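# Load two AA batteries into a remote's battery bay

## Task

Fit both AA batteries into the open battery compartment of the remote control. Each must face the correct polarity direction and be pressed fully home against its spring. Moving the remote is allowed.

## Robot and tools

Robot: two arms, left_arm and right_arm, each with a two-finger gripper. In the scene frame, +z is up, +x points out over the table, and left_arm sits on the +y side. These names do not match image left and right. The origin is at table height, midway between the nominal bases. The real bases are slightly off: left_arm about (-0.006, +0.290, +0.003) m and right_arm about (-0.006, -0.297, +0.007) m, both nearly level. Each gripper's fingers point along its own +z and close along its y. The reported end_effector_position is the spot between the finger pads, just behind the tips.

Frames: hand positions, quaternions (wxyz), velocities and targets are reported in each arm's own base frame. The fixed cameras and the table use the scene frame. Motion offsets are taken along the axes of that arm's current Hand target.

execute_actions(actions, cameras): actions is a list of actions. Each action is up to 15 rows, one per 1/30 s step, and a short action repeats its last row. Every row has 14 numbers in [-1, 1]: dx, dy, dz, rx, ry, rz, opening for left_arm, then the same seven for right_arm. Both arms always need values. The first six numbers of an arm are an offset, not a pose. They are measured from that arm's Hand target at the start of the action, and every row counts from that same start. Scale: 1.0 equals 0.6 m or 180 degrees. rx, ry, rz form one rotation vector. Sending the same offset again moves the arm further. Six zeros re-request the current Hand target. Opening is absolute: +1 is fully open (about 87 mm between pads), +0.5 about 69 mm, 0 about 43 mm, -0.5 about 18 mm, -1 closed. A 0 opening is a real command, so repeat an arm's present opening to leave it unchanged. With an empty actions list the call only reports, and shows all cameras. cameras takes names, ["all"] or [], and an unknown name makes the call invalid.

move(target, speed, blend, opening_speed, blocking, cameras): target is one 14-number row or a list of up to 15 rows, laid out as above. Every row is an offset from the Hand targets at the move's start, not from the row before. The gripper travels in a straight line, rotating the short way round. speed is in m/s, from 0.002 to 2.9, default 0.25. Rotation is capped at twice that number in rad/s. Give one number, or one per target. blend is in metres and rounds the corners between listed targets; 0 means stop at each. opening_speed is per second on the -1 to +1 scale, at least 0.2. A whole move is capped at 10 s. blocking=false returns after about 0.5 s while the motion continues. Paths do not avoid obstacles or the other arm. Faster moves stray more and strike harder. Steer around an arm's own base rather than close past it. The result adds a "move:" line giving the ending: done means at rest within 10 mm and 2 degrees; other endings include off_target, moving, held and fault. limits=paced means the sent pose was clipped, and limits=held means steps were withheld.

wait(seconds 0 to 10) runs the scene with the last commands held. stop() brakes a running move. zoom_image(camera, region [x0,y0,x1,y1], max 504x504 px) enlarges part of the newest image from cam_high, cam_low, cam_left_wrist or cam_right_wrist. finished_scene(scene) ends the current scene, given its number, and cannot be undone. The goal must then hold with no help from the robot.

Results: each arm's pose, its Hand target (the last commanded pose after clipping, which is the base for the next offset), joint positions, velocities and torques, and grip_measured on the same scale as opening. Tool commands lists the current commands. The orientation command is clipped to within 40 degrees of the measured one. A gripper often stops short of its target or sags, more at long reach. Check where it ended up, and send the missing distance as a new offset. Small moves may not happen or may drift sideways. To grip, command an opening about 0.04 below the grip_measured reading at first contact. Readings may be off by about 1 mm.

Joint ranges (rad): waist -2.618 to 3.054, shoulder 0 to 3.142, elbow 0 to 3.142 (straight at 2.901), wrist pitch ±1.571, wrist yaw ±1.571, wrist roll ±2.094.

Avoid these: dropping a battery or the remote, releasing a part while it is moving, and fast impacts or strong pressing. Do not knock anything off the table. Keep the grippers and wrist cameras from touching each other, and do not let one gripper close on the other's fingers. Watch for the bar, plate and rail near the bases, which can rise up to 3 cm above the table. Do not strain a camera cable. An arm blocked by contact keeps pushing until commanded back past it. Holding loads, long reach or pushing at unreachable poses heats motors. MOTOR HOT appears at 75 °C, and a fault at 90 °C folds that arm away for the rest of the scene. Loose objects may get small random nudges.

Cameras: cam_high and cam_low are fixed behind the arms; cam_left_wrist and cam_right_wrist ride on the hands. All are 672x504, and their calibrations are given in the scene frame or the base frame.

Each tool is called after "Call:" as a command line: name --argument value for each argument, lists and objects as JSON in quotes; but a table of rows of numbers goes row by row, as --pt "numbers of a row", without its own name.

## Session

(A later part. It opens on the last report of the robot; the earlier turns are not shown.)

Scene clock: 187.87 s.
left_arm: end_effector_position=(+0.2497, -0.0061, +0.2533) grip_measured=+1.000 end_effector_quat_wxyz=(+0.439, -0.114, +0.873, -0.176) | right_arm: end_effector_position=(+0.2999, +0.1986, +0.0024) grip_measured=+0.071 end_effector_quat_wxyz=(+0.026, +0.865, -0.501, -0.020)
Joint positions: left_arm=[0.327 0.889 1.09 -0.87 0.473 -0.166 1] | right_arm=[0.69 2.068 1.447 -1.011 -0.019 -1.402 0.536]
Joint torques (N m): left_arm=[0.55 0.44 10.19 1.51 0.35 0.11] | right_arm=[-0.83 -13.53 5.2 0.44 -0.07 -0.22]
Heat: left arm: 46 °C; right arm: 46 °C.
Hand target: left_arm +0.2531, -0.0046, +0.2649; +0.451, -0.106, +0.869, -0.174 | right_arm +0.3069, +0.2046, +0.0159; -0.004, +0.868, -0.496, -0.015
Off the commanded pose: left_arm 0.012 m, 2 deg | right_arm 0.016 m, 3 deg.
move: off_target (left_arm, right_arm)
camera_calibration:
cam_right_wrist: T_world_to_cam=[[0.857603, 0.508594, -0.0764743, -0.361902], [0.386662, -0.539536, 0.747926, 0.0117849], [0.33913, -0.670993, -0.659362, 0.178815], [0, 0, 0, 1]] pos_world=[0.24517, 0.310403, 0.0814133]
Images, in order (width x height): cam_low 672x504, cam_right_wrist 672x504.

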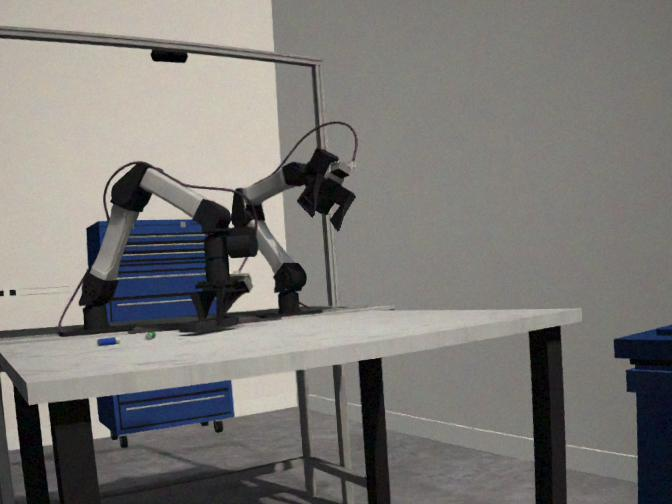

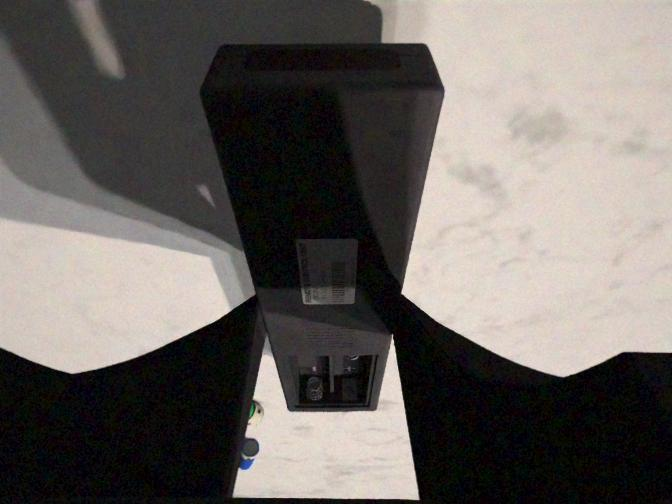

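Call:
move --target '[0,0,0,0,0,0,1,0.0,0.0,0.015,0.0,0.0,0,0.02]' --speed 0.05 --cameras '["cam_low","cam_right_wrist"]'

Call:
zoom_image --camera "cam_low" --region '[80, 250, 330, 350]'

Scene clock: 191.57 s.
left_arm: end_effector_position=(+0.2497, -0.0061, +0.2533) grip_measured=+1.000 end_effector_quat_wxyz=(+0.439, -0.114, +0.873, -0.176) | right_arm: end_effector_position=(+0.3005, +0.1993, -0.0023) grip_measured=+0.071 end_effector_quat_wxyz=(+0.020, +0.865, -0.501, -0.018)
Joint positions: left_arm=[0.327 0.889 1.09 -0.87 0.473 -0.166 1] | right_arm=[0.69 2.067 1.427 -0.98 -0.019 -1.402 0.536]
Joint torques (N m): left_arm=[0.55 0.44 10.22 1.52 0.35 0.11] | right_arm=[-0.59 -12.08 5.18 0.41 -0.16 -0.16]
Heat: left arm: 46 °C; right arm: 45 °C.
Hand target: left_arm +0.2531, -0.0046, +0.2649; +0.451, -0.106, +0.869, -0.174 | right_arm +0.3066, +0.2048, +0.0070; -0.004, +0.868, -0.496, -0.016
Off the commanded pose: left_arm 0.012 m, 2 deg | right_arm 0.012 m, 3 deg.
move: off_target (left_arm, right_arm)
camera_calibration:
cam_right_wrist: T_world_to_cam=[[0.858273, 0.509071, -0.0649205, -0.363341], [0.379989, -0.545369, 0.747115, 0.0185382], [0.344929, -0.665898, -0.661517, 0.173184], [0, 0, 0, 1]] pos_world=[0.245065, 0.310399, 0.0771254]
Images, in order (width x height): cam_low 672x504, cam_right_wrist 672x504.

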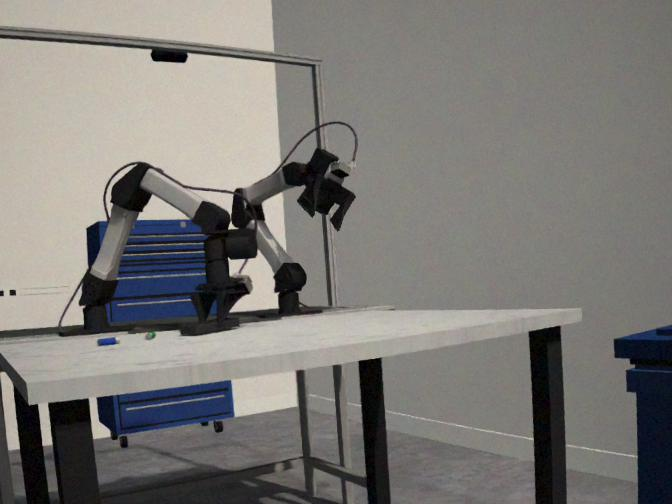

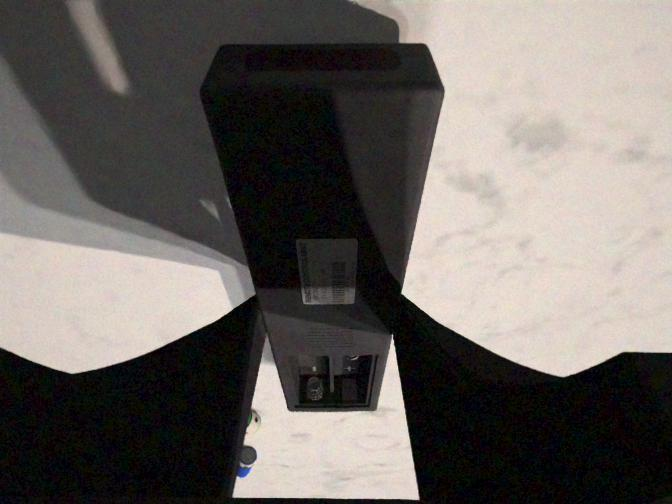

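Scaled by 2.016 from the camera's 672x504 image, which has a finer 960x720 frame.

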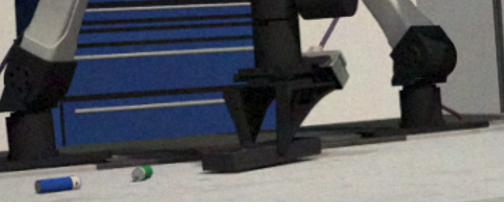

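Call:
move --target '[0,0,0,0,0,0,1,0.0,0.0,0.01,0.0,0.0,0,0.02]' --speed 0.05 --cameras '["cam_low","cam_right_wrist"]'

Call:
zoom_image --camera "cam_low" --region '[80, 250, 330, 350]'

Scene clock: 195.43 s.
left_arm: end_effector_position=(+0.2497, -0.0061, +0.2533) grip_measured=+1.000 end_effector_quat_wxyz=(+0.439, -0.114, +0.873, -0.176) | right_arm: end_effector_position=(+0.3011, +0.1997, -0.0053) grip_measured=+0.071 end_effector_quat_wxyz=(+0.016, +0.865, -0.501, -0.016)
Joint positions: left_arm=[0.327 0.889 1.09 -0.87 0.473 -0.166 1] | right_arm=[0.69 2.067 1.414 -0.959 -0.019 -1.402 0.536]
Joint torques (N m): left_arm=[0.54 0.43 10.22 1.52 0.36 0.11] | right_arm=[-0.58 -11.49 5.16 0.39 -0.12 -0.19]
Heat: left arm: 46 °C; right arm: 45 °C.
Hand target: left_arm +0.2531, -0.0046, +0.2649; +0.451, -0.106, +0.869, -0.174 | right_arm +0.3066, +0.2050, +0.0010; -0.004, +0.868, -0.496, -0.015
Off the commanded pose: left_arm 0.012 m, 2 deg | right_arm 0.010 m, 2 deg.
move: off_target (left_arm)
camera_calibration:
cam_right_wrist: T_world_to_cam=[[0.858637, 0.509403, -0.057019, -0.36444], [0.375398, -0.549188, 0.746639, 0.023062], [0.349026, -0.662496, -0.662782, 0.169335], [0, 0, 0, 1]] pos_world=[0.245162, 0.310496, 0.0742334]
Images, in order (width x height): cam_low 672x504, cam_right_wrist 672x504.

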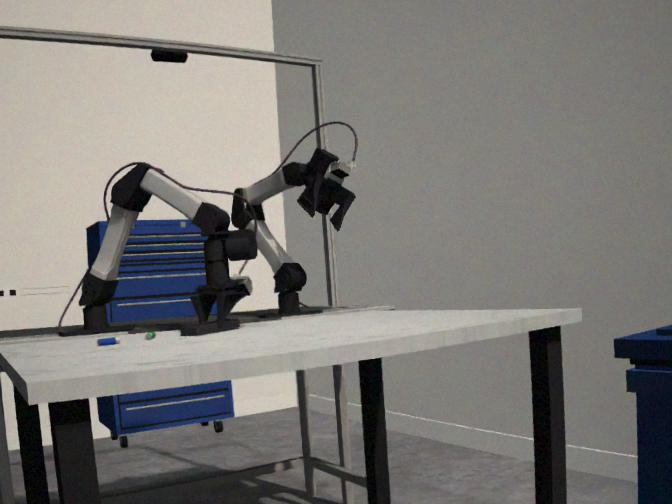

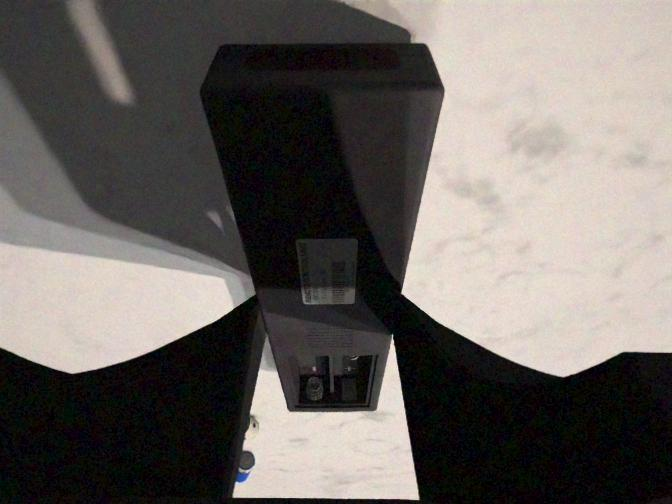

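Scaled by 2.016 from the camera's 672x504 image, which has a finer 960x720 frame.

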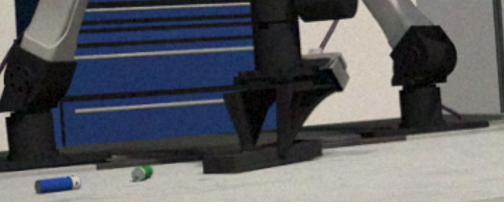

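Call:
move --pt "0 0 0 0 0 0 1 0.0 0.0 0.009 0.0 0.0 0 0.02" --pt "0 0 0 0 0 0 1 0.0 0.0 0.009 0.0 0.0 0 0.3" --speed 0.05 --opening_speed 0.3 --cameras '["cam_low","cam_right_wrist"]'

Call:
zoom_image --camera "cam_low" --region '[80, 250, 330, 350]'

Scene clock: 200.60 s.
left_arm: end_effector_position=(+0.2497, -0.0061, +0.2533) grip_measured=+1.000 end_effector_quat_wxyz=(+0.439, -0.114, +0.873, -0.176) | right_arm: end_effector_position=(+0.3024, +0.2009, -0.0075) grip_measured=+0.300 end_effector_quat_wxyz=(+0.011, +0.865, -0.501, -0.014)
Joint positions: left_arm=[0.327 0.889 1.09 -0.87 0.473 -0.166 1] | right_arm=[0.69 2.067 1.405 -0.94 -0.019 -1.402 0.65]
Joint torques (N m): left_arm=[0.57 0.44 10.22 1.51 0.35 0.11] | right_arm=[-0.68 -10.73 4.78 0.55 -0.12 -0.11]
Heat: left arm: 46 °C; right arm: 45 °C.
Hand target: left_arm +0.2531, -0.0046, +0.2649; +0.451, -0.106, +0.869, -0.174 | right_arm +0.3064, +0.2051, -0.0044; -0.004, +0.868, -0.496, -0.015
Off the commanded pose: left_arm 0.012 m, 2 deg | right_arm 0.007 m, 2 deg.
move: off_target (left_arm)
camera_calibration:
cam_right_wrist: T_world_to_cam=[[0.859046, 0.509783, -0.0464895, -0.366429], [0.36926, -0.554218, 0.745983, 0.0276605], [0.354524, -0.658, -0.664341, 0.165598], [0, 0, 0, 1]] pos_world=[0.245857, 0.311093, 0.0723438]
Images, in order (width x height): cam_low 672x504, cam_right_wrist 672x504.

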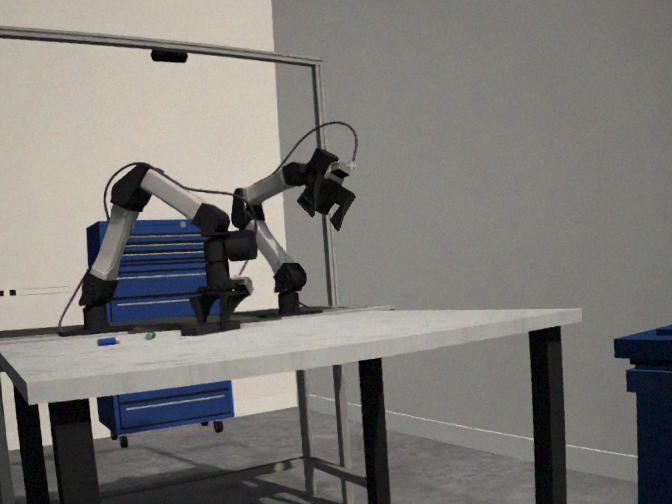

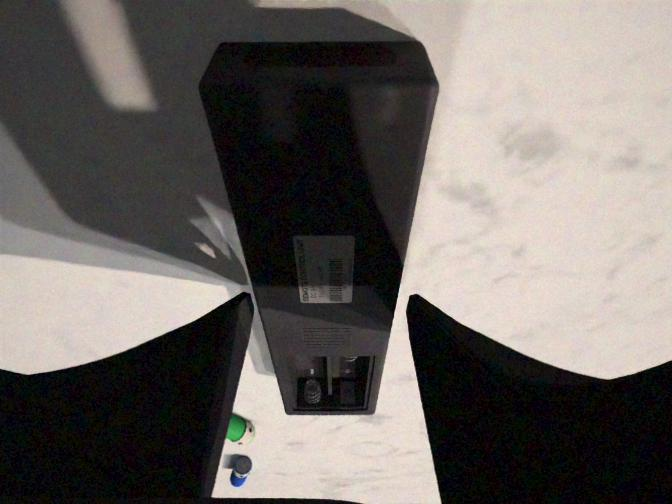

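Scaled by 2.016 from the camera's 672x504 image, which has a finer 960x720 frame.

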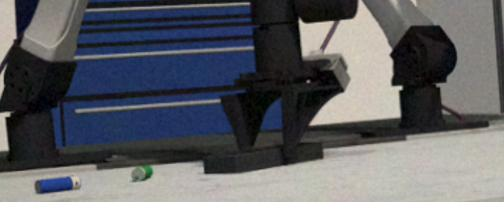

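Call:
move --pt "0 0 0 0 0 0 1 0.0 0.0 0.0 0.0 0.0 0 0.7" --pt "0 0 0 0 0 0 1 0.0 0.0 -0.2 0.0 0.0 0 0.7" --speed 0.12 --opening_speed 1 --cameras '["all"]'

Scene clock: 205.83 s.
left_arm: end_effector_position=(+0.2497, -0.0061, +0.2533) grip_measured=+1.000 end_effector_quat_wxyz=(+0.439, -0.114, +0.873, -0.176) | right_arm: end_effector_position=(+0.3030, +0.1991, +0.1023) grip_measured=+0.700 end_effector_quat_wxyz=(+0.020, +0.866, -0.499, -0.018)
Joint positions: left_arm=[0.327 0.889 1.09 -0.87 0.473 -0.166 1] | right_arm=[0.686 1.991 1.74 -1.371 -0.019 -1.41 0.85]
Joint torques (N m): left_arm=[0.58 0.42 10.22 1.52 0.36 0.11] | right_arm=[-1.06 -11.52 7.57 0.3 -0.1 -0.16]
Heat: left arm: 46 °C; right arm: 45 °C.
Hand target: left_arm +0.2531, -0.0046, +0.2649; +0.451, -0.106, +0.869, -0.174 | right_arm +0.3091, +0.2024, +0.1155; -0.004, +0.868, -0.496, -0.015
Off the commanded pose: left_arm 0.012 m, 2 deg | right_arm 0.015 m, 3 deg.
move: off_target (left_arm, right_arm)
camera_calibration:
cam_left_wrist: T_world_to_cam=[[0.058504, -0.909393, 0.411802, -0.126183], [-0.997016, -0.0740337, -0.0218462, 0.271953], [0.0503541, -0.409296, -0.911011, 0.35673], [0, 0, 0, 1]] pos_world=[0.260561, 0.051392, 0.382888]
cam_right_wrist: T_world_to_cam=[[0.856255, 0.512377, -0.0655524, -0.358692], [0.382621, -0.543861, 0.746871, -0.0616813], [0.347028, -0.664593, -0.66173, 0.240537], [0, 0, 0, 1]] pos_world=[0.247259, 0.310099, 0.181725]

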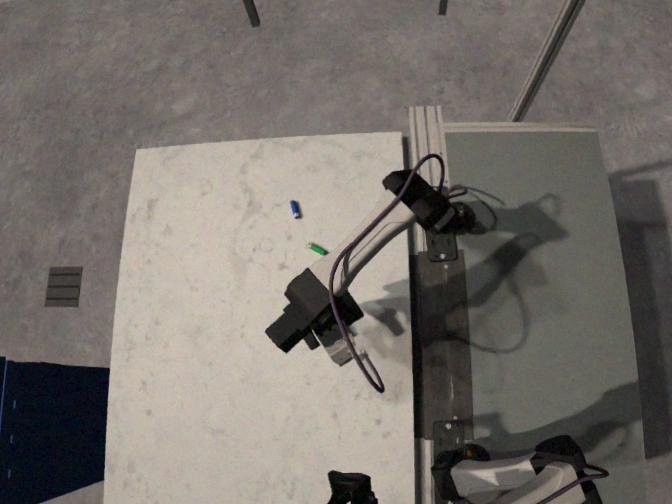

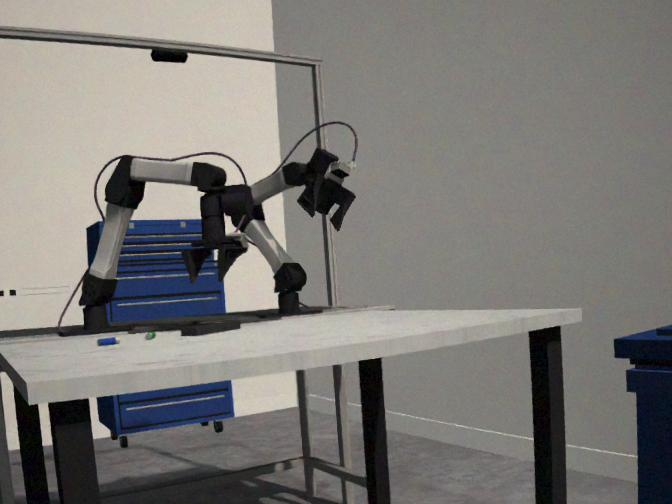

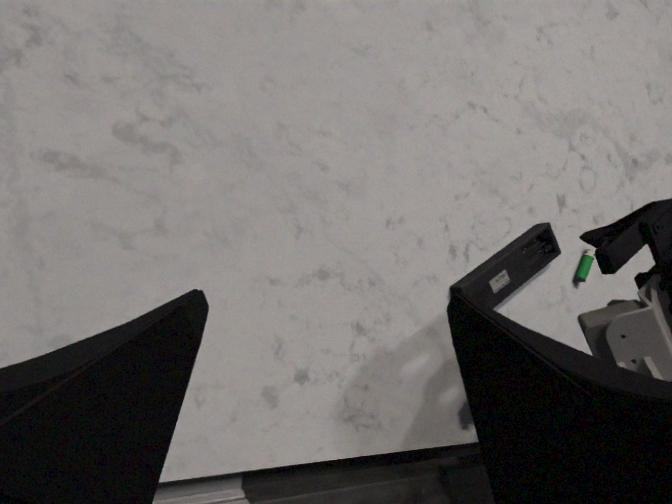

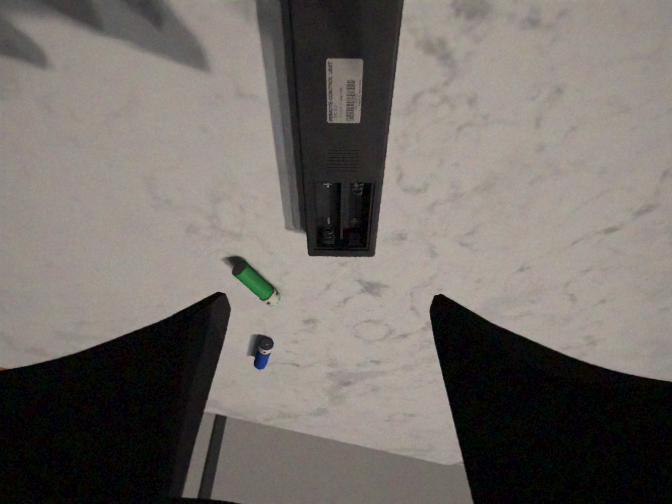

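Call:
zoom_image --camera "cam_right_wrist" --region '[290, 160, 400, 270]'

Call:
zoom_image --camera "cam_left_wrist" --region '[440, 200, 620, 320]'

Scaled by 4.582 from the camera's 672x504 image, which has a finer 960x720 frame.

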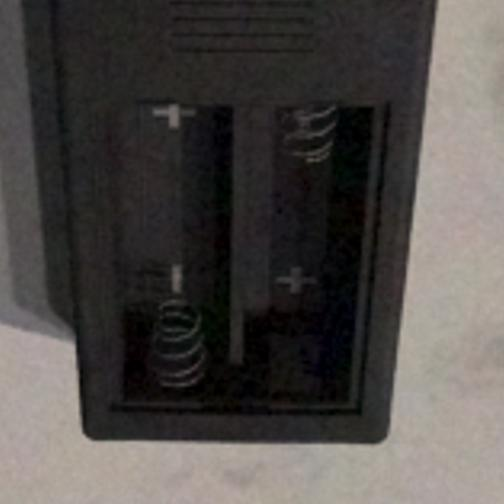

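Scaled by 2.800 from the camera's 672x504 image, which has a finer 960x720 frame.

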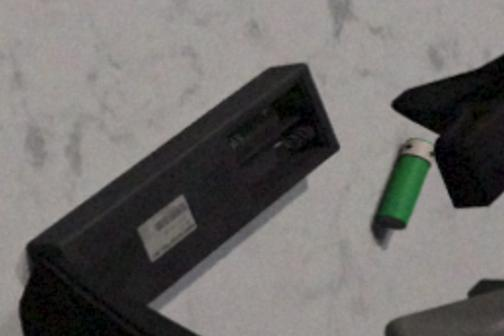

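Call:
move --target '[0,0,0,0,0,0,1,0.2283,0.1177,0.015,0.010,0.0197,0.853,0.7]' --speed 0.25 --cameras '["all"]'

Scene clock: 247.07 s.
left_arm: end_effector_position=(+0.2497, -0.0061, +0.2533) grip_measured=+1.000 end_effector_quat_wxyz=(+0.439, -0.114, +0.873, -0.176) | right_arm: end_effector_position=(+0.3125, +0.0508, +0.0953) grip_measured=+0.700 end_effector_quat_wxyz=(-0.040, +0.275, +0.960, -0.020)
Joint positions: left_arm=[0.327 0.889 1.09 -0.87 0.473 -0.166 1] | right_arm=[0.087 1.956 1.648 -1.351 0.009 0.645 0.85]
Joint torques (N m): left_arm=[0.55 0.46 10.21 1.51 0.35 0.11] | right_arm=[-0.65 -11.85 5.15 0.38 0.27 0.2]
Heat: left arm: 47 °C; right arm: 46 °C.
Hand target: left_arm +0.2531, -0.0046, +0.2649; +0.451, -0.106, +0.869, -0.174 | right_arm +0.3174, +0.0487, +0.1029; -0.015, +0.285, +0.958, -0.018
Off the commanded pose: left_arm 0.012 m, 2 deg | right_arm 0.009 m, 3 deg.
move: off_target (left_arm, right_arm)
camera_calibration:
cam_left_wrist: T_world_to_cam=[[0.058504, -0.909393, 0.411802, -0.126183], [-0.997016, -0.0740337, -0.0218462, 0.271953], [0.0503541, -0.409296, -0.911011, 0.35673], [0, 0, 0, 1]] pos_world=[0.260561, 0.051392, 0.382888]
cam_right_wrist: T_world_to_cam=[[-0.515975, -0.85537, 0.0459666, 0.19645], [-0.497371, 0.342849, 0.796917, 0.0845301], [-0.697418, 0.388326, -0.602337, 0.401259], [0, 0, 0, 1]] pos_world=[0.423251, -0.0167636, 0.1653]

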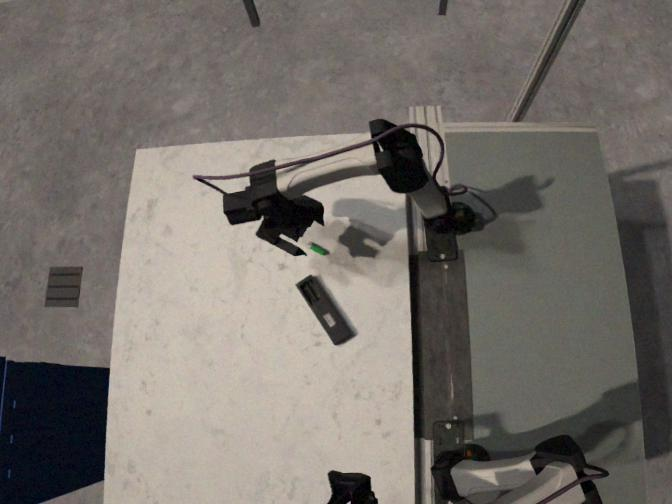

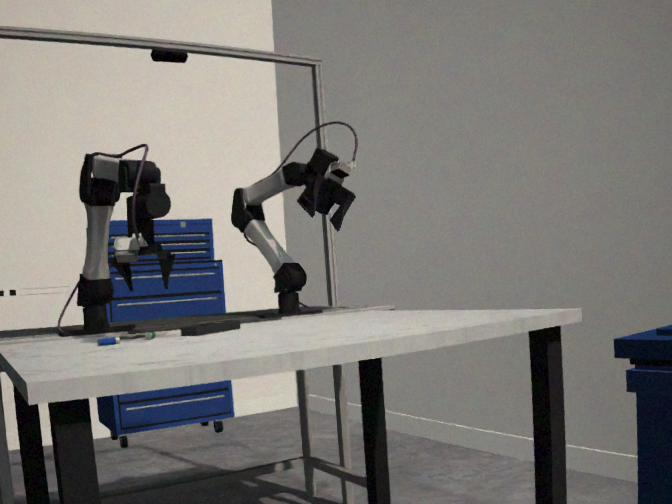

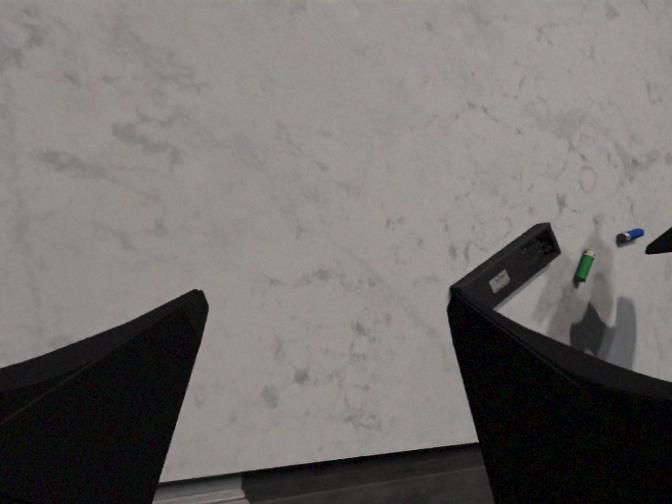

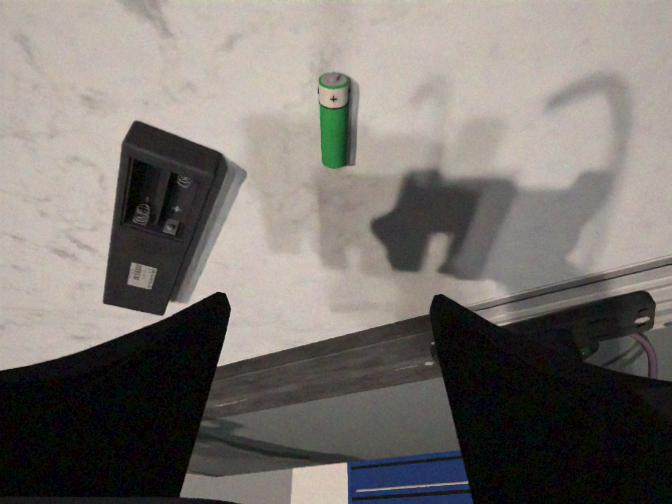

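Call:
zoom_image --camera "cam_right_wrist" --region '[90, 110, 250, 320]'

Call:
zoom_image --camera "cam_right_wrist" --region '[280, 60, 390, 180]'

Scaled by 2.400 from the camera's 672x504 image, which has a finer 960x720 frame.

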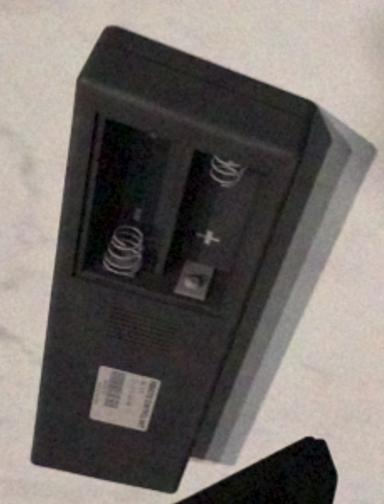

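Scaled by 4.200 from the camera's 672x504 image, which has a finer 960x720 frame.

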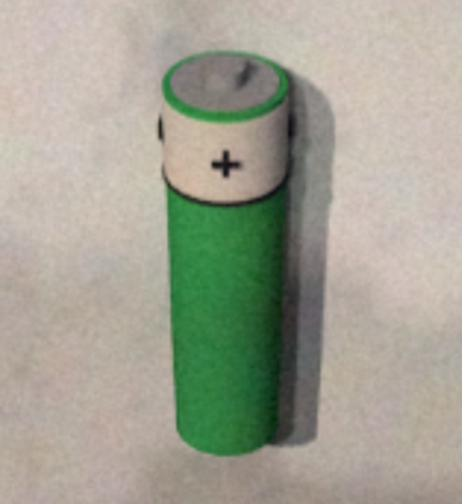

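Call:
move --target '[0,0,0,0,0,0,1,-0.0158,-0.005,0.1,-0.006,-0.0148,0.0,0.0]' --speed 0.15 --cameras '["cam_left_wrist","cam_right_wrist"]'

Scene clock: 288.13 s.
left_arm: end_effector_position=(+0.2497, -0.0061, +0.2533) grip_measured=+1.000 end_effector_quat_wxyz=(+0.439, -0.114, +0.873, -0.176) | right_arm: end_effector_position=(+0.3160, +0.0432, +0.0386) grip_measured=+0.000 end_effector_quat_wxyz=(-0.009, +0.284, +0.959, -0.016)
Joint positions: left_arm=[0.327 0.889 1.09 -0.87 0.473 -0.166 1] | right_arm=[0.07 1.945 1.417 -1.071 0.023 0.646 0.5]
Joint torques (N m): left_arm=[0.55 0.44 10.24 1.52 0.35 0.11] | right_arm=[-0.73 -10.93 4.86 0.53 0.23 -0.06]
Heat: left arm: 48 °C; right arm: 45 °C.
Hand target: left_arm +0.2531, -0.0046, +0.2649; +0.451, -0.106, +0.869, -0.174 | right_arm +0.3215, +0.0395, +0.0429; +0.010, +0.284, +0.959, -0.015
Off the commanded pose: left_arm 0.012 m, 2 deg | right_arm 0.008 m, 2 deg.
move: off_target (left_arm)
camera_calibration:
cam_left_wrist: T_world_to_cam=[[0.058504, -0.909393, 0.411802, -0.126183], [-0.997016, -0.0740337, -0.0218462, 0.271953], [0.0503541, -0.409296, -0.911011, 0.35673], [0, 0, 0, 1]] pos_world=[0.260561, 0.051392, 0.382888]
cam_right_wrist: T_world_to_cam=[[-0.532285, -0.846284, 0.0218289, 0.200088], [-0.539245, 0.35882, 0.761881, 0.14785], [-0.6526, 0.393767, -0.647349, 0.359737], [0, 0, 0, 1]] pos_world=[0.420996, -0.0253724, 0.115863]
Images, in order (width x height): cam_left_wrist 672x504, cam_right_wrist 672x504.

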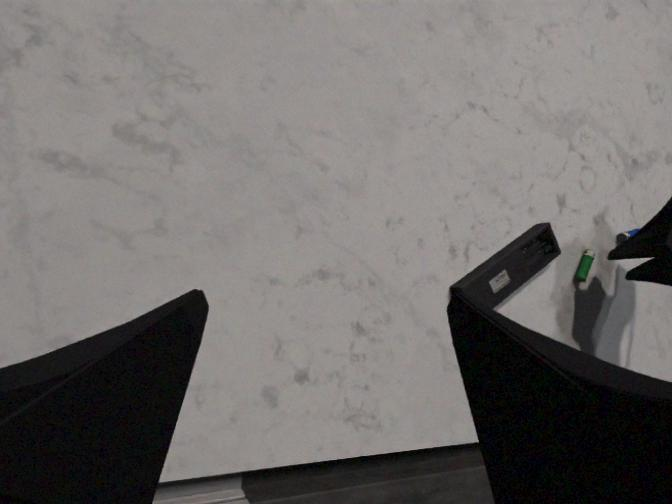

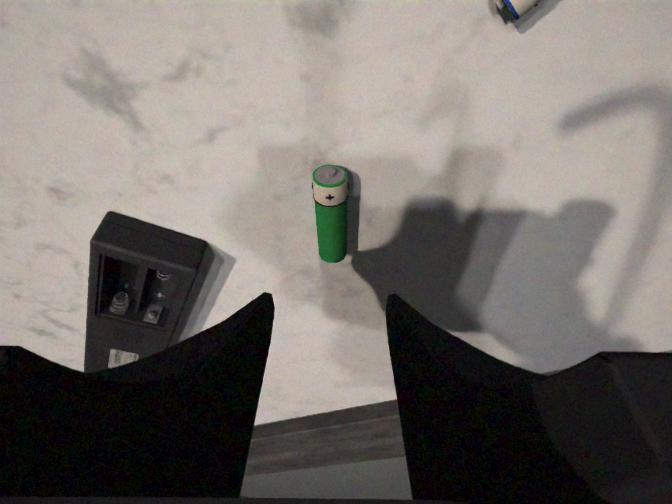

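Call:
move --target '[0,0,0,0,0,0,1,-0.0117,-0.001,0.07,0.0,0.0,0.0,0.0]' --speed 0.08 --cameras '["cam_low","cam_right_wrist"]'

Call:
zoom_image --camera "cam_right_wrist" --region '[230, 220, 430, 420]'

Call:
zoom_image --camera "cam_low" --region '[80, 280, 230, 360]'

Scene clock: 300.73 s.
left_arm: end_effector_position=(+0.2497, -0.0061, +0.2533) grip_measured=+1.000 end_effector_quat_wxyz=(+0.439, -0.114, +0.873, -0.176) | right_arm: end_effector_position=(+0.3225, +0.0380, +0.0023) grip_measured=+0.000 end_effector_quat_wxyz=(-0.001, +0.289, +0.957, -0.013)
Joint positions: left_arm=[0.327 0.889 1.09 -0.87 0.473 -0.166 1] | right_arm=[0.053 1.998 1.342 -0.926 0.023 0.639 0.5]
Joint torques (N m): left_arm=[0.53 0.46 10.26 1.51 0.36 0.11] | right_arm=[-0.83 -8.94 5.49 0.61 0.19 -0.15]
Heat: left arm: 48 °C; right arm: 45 °C.
Hand target: left_arm +0.2531, -0.0046, +0.2649; +0.451, -0.106, +0.869, -0.174 | right_arm +0.3274, +0.0338, +0.0011; +0.010, +0.284, +0.959, -0.015
Off the commanded pose: left_arm 0.012 m, 2 deg | right_arm 0.007 m, 1 deg.
move: off_target (left_arm)
camera_calibration:
cam_right_wrist: T_world_to_cam=[[-0.541224, -0.840792, 0.0120558, 0.202491], [-0.548402, 0.363807, 0.752927, 0.183734], [-0.637441, 0.400891, -0.657993, 0.337473], [0, 0, 0, 1]] pos_world=[0.425472, -0.0318808, 0.0812753]
Images, in order (width x height): cam_low 672x504, cam_right_wrist 672x504.

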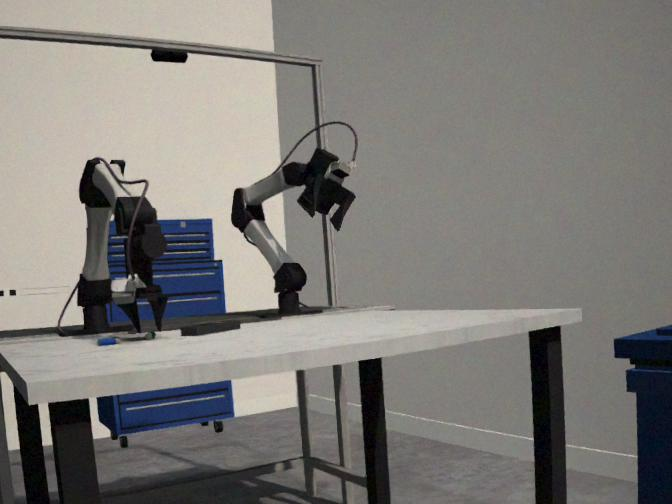

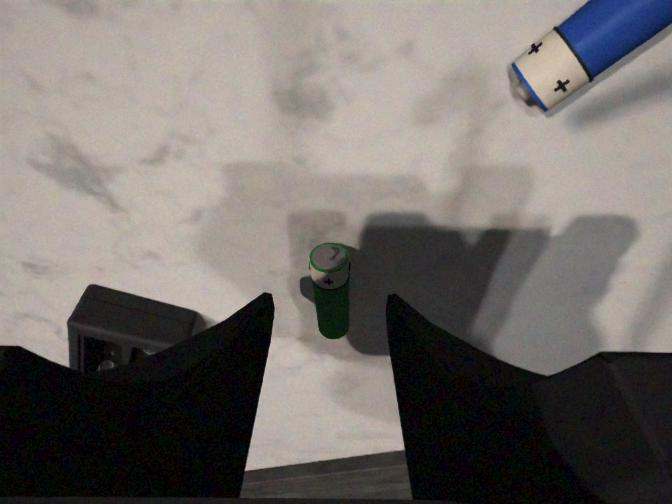

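Scaled by 2.520 from the camera's 672x504 image, which has a finer 960x720 frame.

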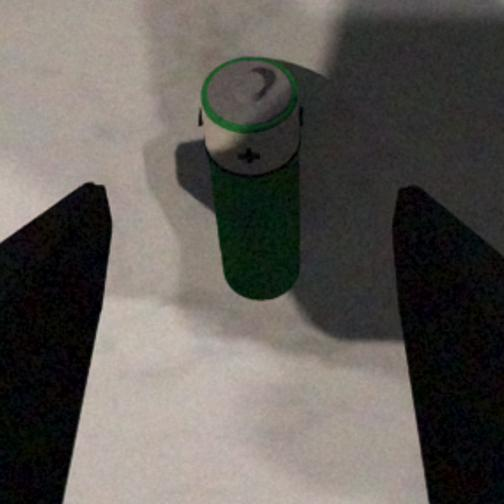

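Scaled by 3.360 from the camera's 672x504 image, which has a finer 960x720 frame.

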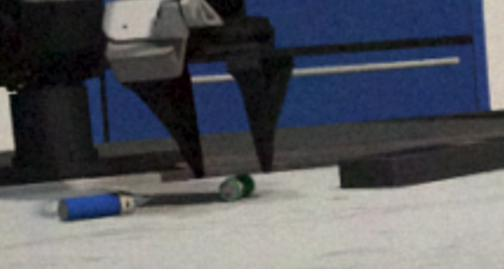

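Call:
move --pt "0 0 0 0 0 0 1 0 0.002 0.0125 0.0 0.0 0.0 0.0" --pt "0 0 0 0 0 0 1 0 0.002 0.0125 0.0 0.0 0.0 -0.64" --speed 0.05 --opening_speed 0.5 --cameras '["cam_low","cam_right_wrist"]'

Call:
zoom_image --camera "cam_right_wrist" --region '[230, 220, 430, 420]'

Call:
zoom_image --camera "cam_low" --region '[80, 280, 230, 360]'

Scene clock: 309.30 s.
left_arm: end_effector_position=(+0.2497, -0.0061, +0.2533) grip_measured=+1.000 end_effector_quat_wxyz=(+0.439, -0.114, +0.873, -0.176) | right_arm: end_effector_position=(+0.3242, +0.0380, -0.0042) grip_measured=-0.636 end_effector_quat_wxyz=(+0.001, +0.289, +0.957, -0.012)
Joint positions: left_arm=[0.327 0.889 1.09 -0.87 0.473 -0.166 1] | right_arm=[0.053 2.01 1.332 -0.899 0.024 0.639 0.182]
Joint torques (N m): left_arm=[0.53 0.43 10.24 1.5 0.35 0.11] | right_arm=[-0.43 -8.87 5.2 0.6 0.26 -0.18]
Heat: left arm: 48 °C; right arm: 45 °C.
Hand target: left_arm +0.2531, -0.0046, +0.2649; +0.451, -0.106, +0.869, -0.174 | right_arm +0.3282, +0.0345, -0.0064; +0.010, +0.284, +0.959, -0.015
Off the commanded pose: left_arm 0.012 m, 2 deg | right_arm 0.006 m, 1 deg.
move: off_target (left_arm)
camera_calibration:
cam_right_wrist: T_world_to_cam=[[-0.541277, -0.840789, 0.0096437, 0.203608], [-0.551913, 0.363912, 0.750306, 0.190678], [-0.634359, 0.400801, -0.66102, 0.333287], [0, 0, 0, 1]] pos_world=[0.426869, -0.0317808, 0.0752791]
Images, in order (width x height): cam_low 672x504, cam_right_wrist 672x504.

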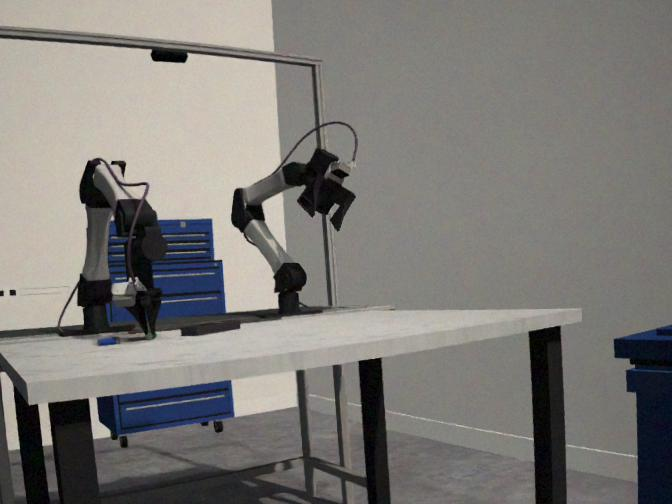

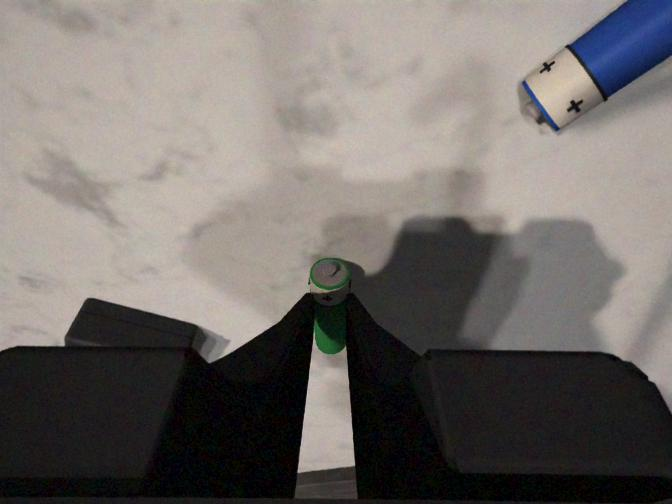

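Scaled by 2.520 from the camera's 672x504 image, which has a finer 960x720 frame.

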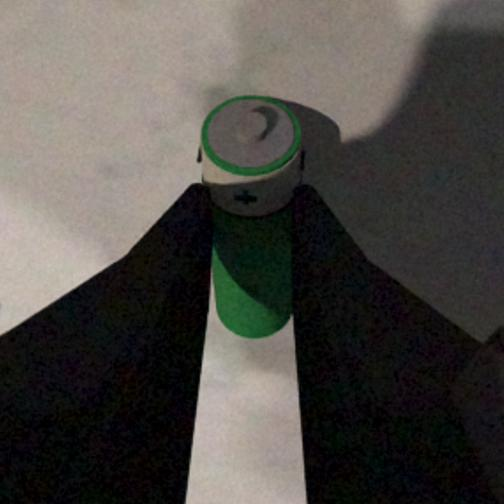

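Scaled by 3.360 from the camera's 672x504 image, which has a finer 960x720 frame.

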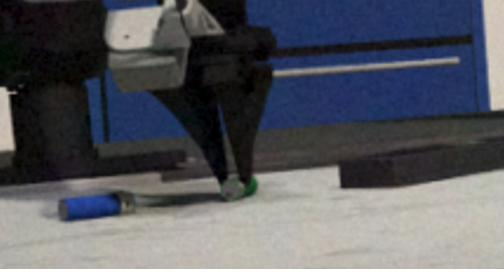

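Call:
move --pt "0 0 0 0 0 0 1 0 0.0 0.0 0.0 0.0 0.0 -0.68" --pt "0 0 0 0 0 0 1 0 0 -0.12 0.0 0.0 0.0 -0.68" --speed 0.08 --opening_speed 0.5 --cameras '["cam_left_wrist","cam_right_wrist"]'

Call:
zoom_image --camera "cam_right_wrist" --region '[230, 220, 430, 420]'

Scene clock: 315.77 s.
left_arm: end_effector_position=(+0.2497, -0.0061, +0.2533) grip_measured=+1.000 end_effector_quat_wxyz=(+0.439, -0.114, +0.873, -0.176) | right_arm: end_effector_position=(+0.3180, +0.0377, +0.0520) grip_measured=-0.642 end_effector_quat_wxyz=(-0.017, +0.288, +0.957, -0.019)
Joint positions: left_arm=[0.327 0.889 1.09 -0.87 0.473 -0.166 1] | right_arm=[0.053 1.954 1.482 -1.144 0.024 0.639 0.179]
Joint torques (N m): left_arm=[0.53 0.46 10.18 1.52 0.36 0.11] | right_arm=[-0.01 -11.7 7.53 0.37 0.23 -0.06]
Heat: left arm: 48 °C; right arm: 46 °C.
Hand target: left_arm +0.2531, -0.0046, +0.2649; +0.451, -0.106, +0.869, -0.174 | right_arm +0.3275, +0.0370, +0.0656; +0.010, +0.284, +0.959, -0.015
Off the commanded pose: left_arm 0.012 m, 2 deg | right_arm 0.017 m, 3 deg.
move: off_target (left_arm, right_arm)
camera_calibration:
cam_left_wrist: T_world_to_cam=[[0.058504, -0.909393, 0.411802, -0.126183], [-0.997016, -0.0740337, -0.0218462, 0.271953], [0.0503541, -0.409296, -0.911011, 0.35673], [0, 0, 0, 1]] pos_world=[0.260561, 0.051392, 0.382888]
cam_right_wrist: T_world_to_cam=[[-0.540496, -0.840721, 0.0324483, 0.197976], [-0.522301, 0.365522, 0.770451, 0.134634], [-0.659595, 0.399478, -0.636672, 0.373512], [0, 0, 0, 1]] pos_world=[0.423691, -0.0319796, 0.127652]
Images, in order (width x height): cam_left_wrist 672x504, cam_right_wrist 672x504.

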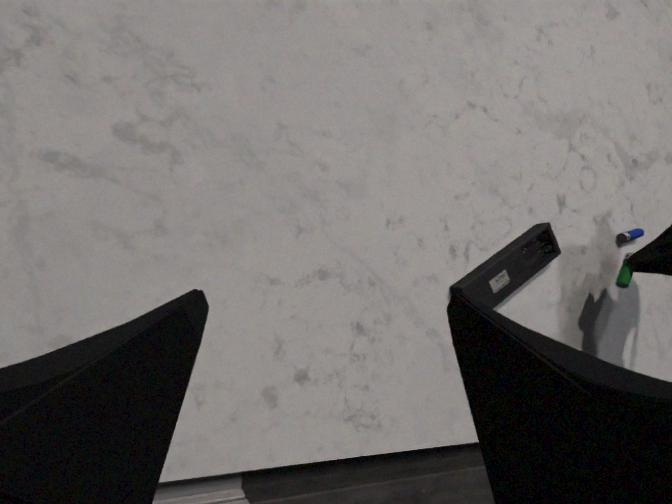

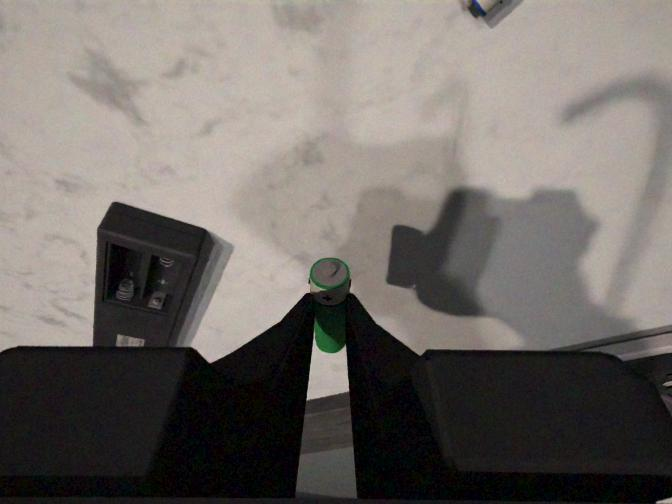

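Scaled by 2.520 from the camera's 672x504 image, which has a finer 960x720 frame.

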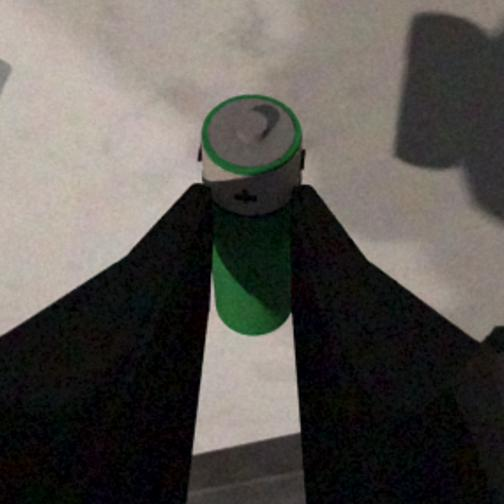

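Call:
move --target '[0.4022,-0.2657,0.1978,0.206,0.0597,0.2764,1,0,0,0,0,0,0,-0.68]' --speed 0.2 --cameras '["all"]'

Scene clock: 322.47 s.
left_arm: end_effector_position=(+0.2147, -0.2556, +0.0868) grip_measured=+1.000 end_effector_quat_wxyz=(+0.406, +0.417, +0.776, -0.243) | right_arm: end_effector_position=(+0.3178, +0.0376, +0.0521) grip_measured=-0.642 end_effector_quat_wxyz=(-0.018, +0.288, +0.957, -0.019)
Joint positions: left_arm=[-0.771 1.182 0.545 0.035 0.218 0.101 1] | right_arm=[0.053 1.954 1.482 -1.144 0.024 0.639 0.179]
Joint torques (N m): left_arm=[-0.44 -1.46 6.89 1.85 0.07 0.09] | right_arm=[0.12 -11.43 7.42 0.37 0.26 0]
Heat: left arm: 48 °C; right arm: 46 °C.
Hand target: left_arm +0.2170, -0.2577, +0.0850; +0.412, +0.423, +0.771, -0.239 | right_arm +0.3275, +0.0370, +0.0656; +0.010, +0.284, +0.959, -0.015
Off the commanded pose: left_arm 0.004 m, 1 deg | right_arm 0.017 m, 3 deg.
move: off_target (right_arm)
camera_calibration:
cam_left_wrist: T_world_to_cam=[[-0.837736, -0.544314, 0.0438225, 0.0352279], [-0.545904, 0.832757, -0.092226, 0.355944], [0.0137065, -0.101184, -0.994773, 0.198732], [0, 0, 0, 1]] pos_world=[0.221099, -0.257132, 0.228977]
cam_right_wrist: T_world_to_cam=[[-0.540386, -0.840775, 0.032882, 0.197767], [-0.521759, 0.365494, 0.770832, 0.134329], [-0.660114, 0.39939, -0.63619, 0.373472], [0, 0, 0, 1]] pos_world=[0.423492, -0.0319795, 0.127551]

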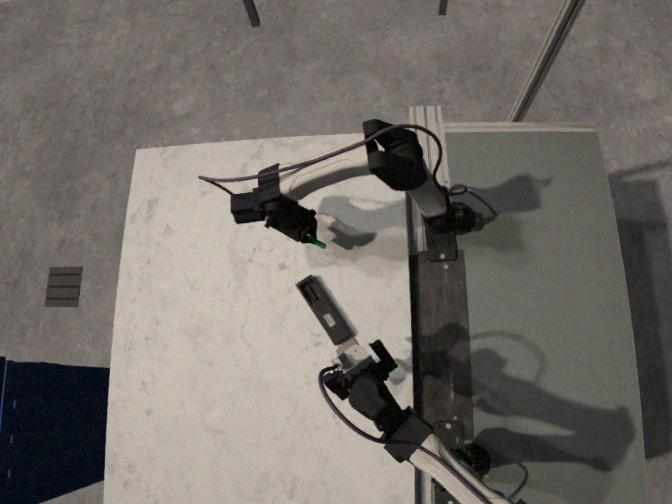

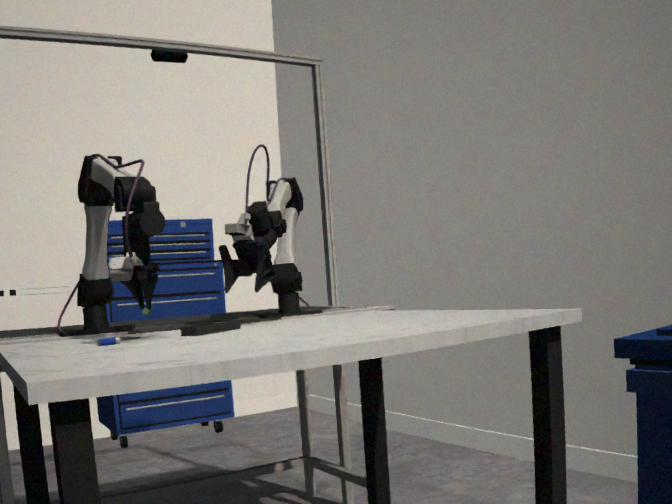

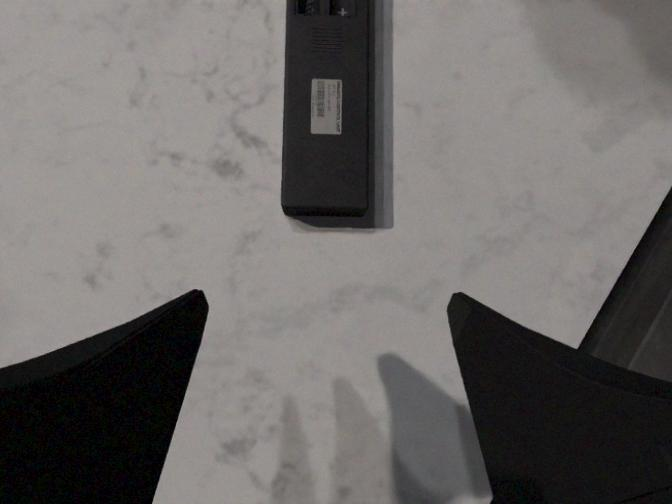

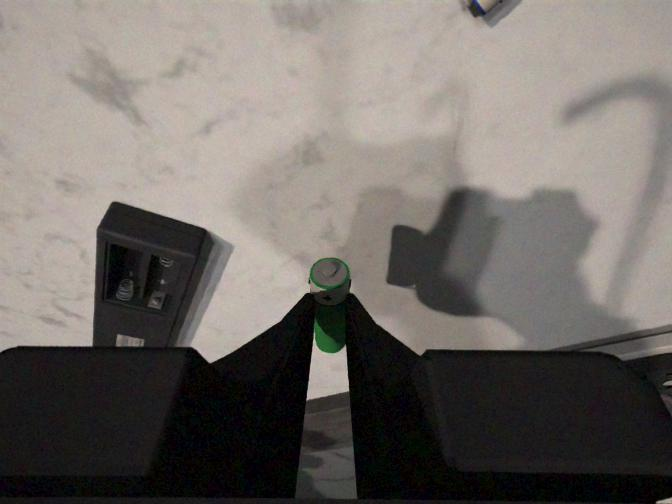

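Call:
move --target '[0.034,0.0035,0.115,0,0,0,1,0,0,0,0,0,0,-0.68]' --speed 0.15 --cameras '["cam_left_wrist","cam_low"]'

Scene clock: 334.03 s.
left_arm: end_effector_position=(+0.2368, -0.2904, +0.0258) grip_measured=+1.000 end_effector_quat_wxyz=(+0.399, +0.428, +0.775, -0.238) | right_arm: end_effector_position=(+0.3178, +0.0376, +0.0521) grip_measured=-0.642 end_effector_quat_wxyz=(-0.018, +0.288, +0.957, -0.019)
Joint positions: left_arm=[-0.808 1.549 0.542 0.391 0.193 0.101 1] | right_arm=[0.053 1.954 1.482 -1.144 0.024 0.639 0.179]
Joint torques (N m): left_arm=[-0.49 -3.26 7.38 1.88 0 -0.13] | right_arm=[-0.06 -11.74 7.42 0.3 0.24 -0.07]
Heat: left arm: 48 °C; right arm: 47 °C.
Hand target: left_arm +0.2425, -0.2968, +0.0302; +0.412, +0.423, +0.771, -0.239 | right_arm +0.3275, +0.0370, +0.0656; +0.010, +0.284, +0.959, -0.015
Off the commanded pose: left_arm 0.010 m, 2 deg | right_arm 0.017 m, 3 deg.
move: off_target (right_arm)
camera_calibration:
cam_left_wrist: T_world_to_cam=[[-0.846665, -0.531143, 0.0323337, 0.0437249], [-0.531978, 0.843427, -0.0750353, 0.390734], [0.0125834, -0.0807306, -0.996657, 0.14046], [0, 0, 0, 1]] pos_world=[0.243115, -0.294992, 0.167895]
Images, in order (width x height): cam_low 672x504, cam_left_wrist 672x504.

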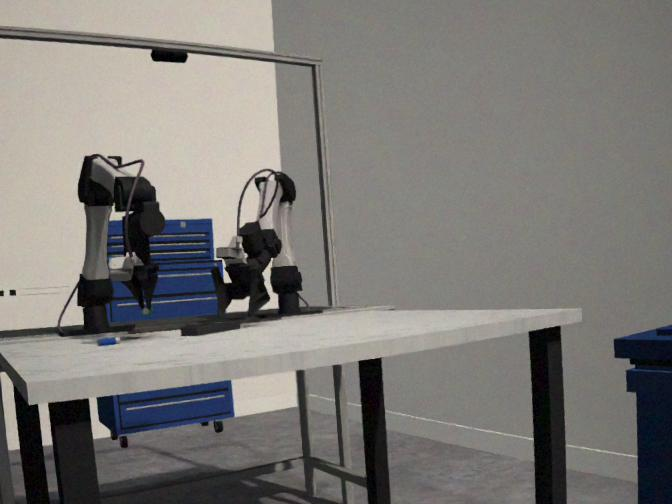

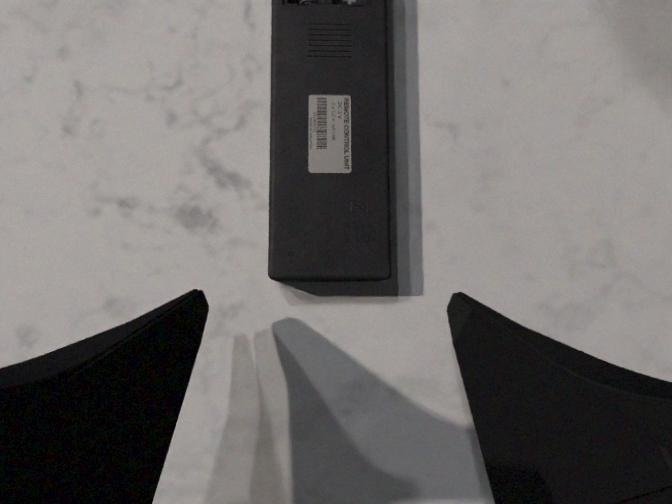

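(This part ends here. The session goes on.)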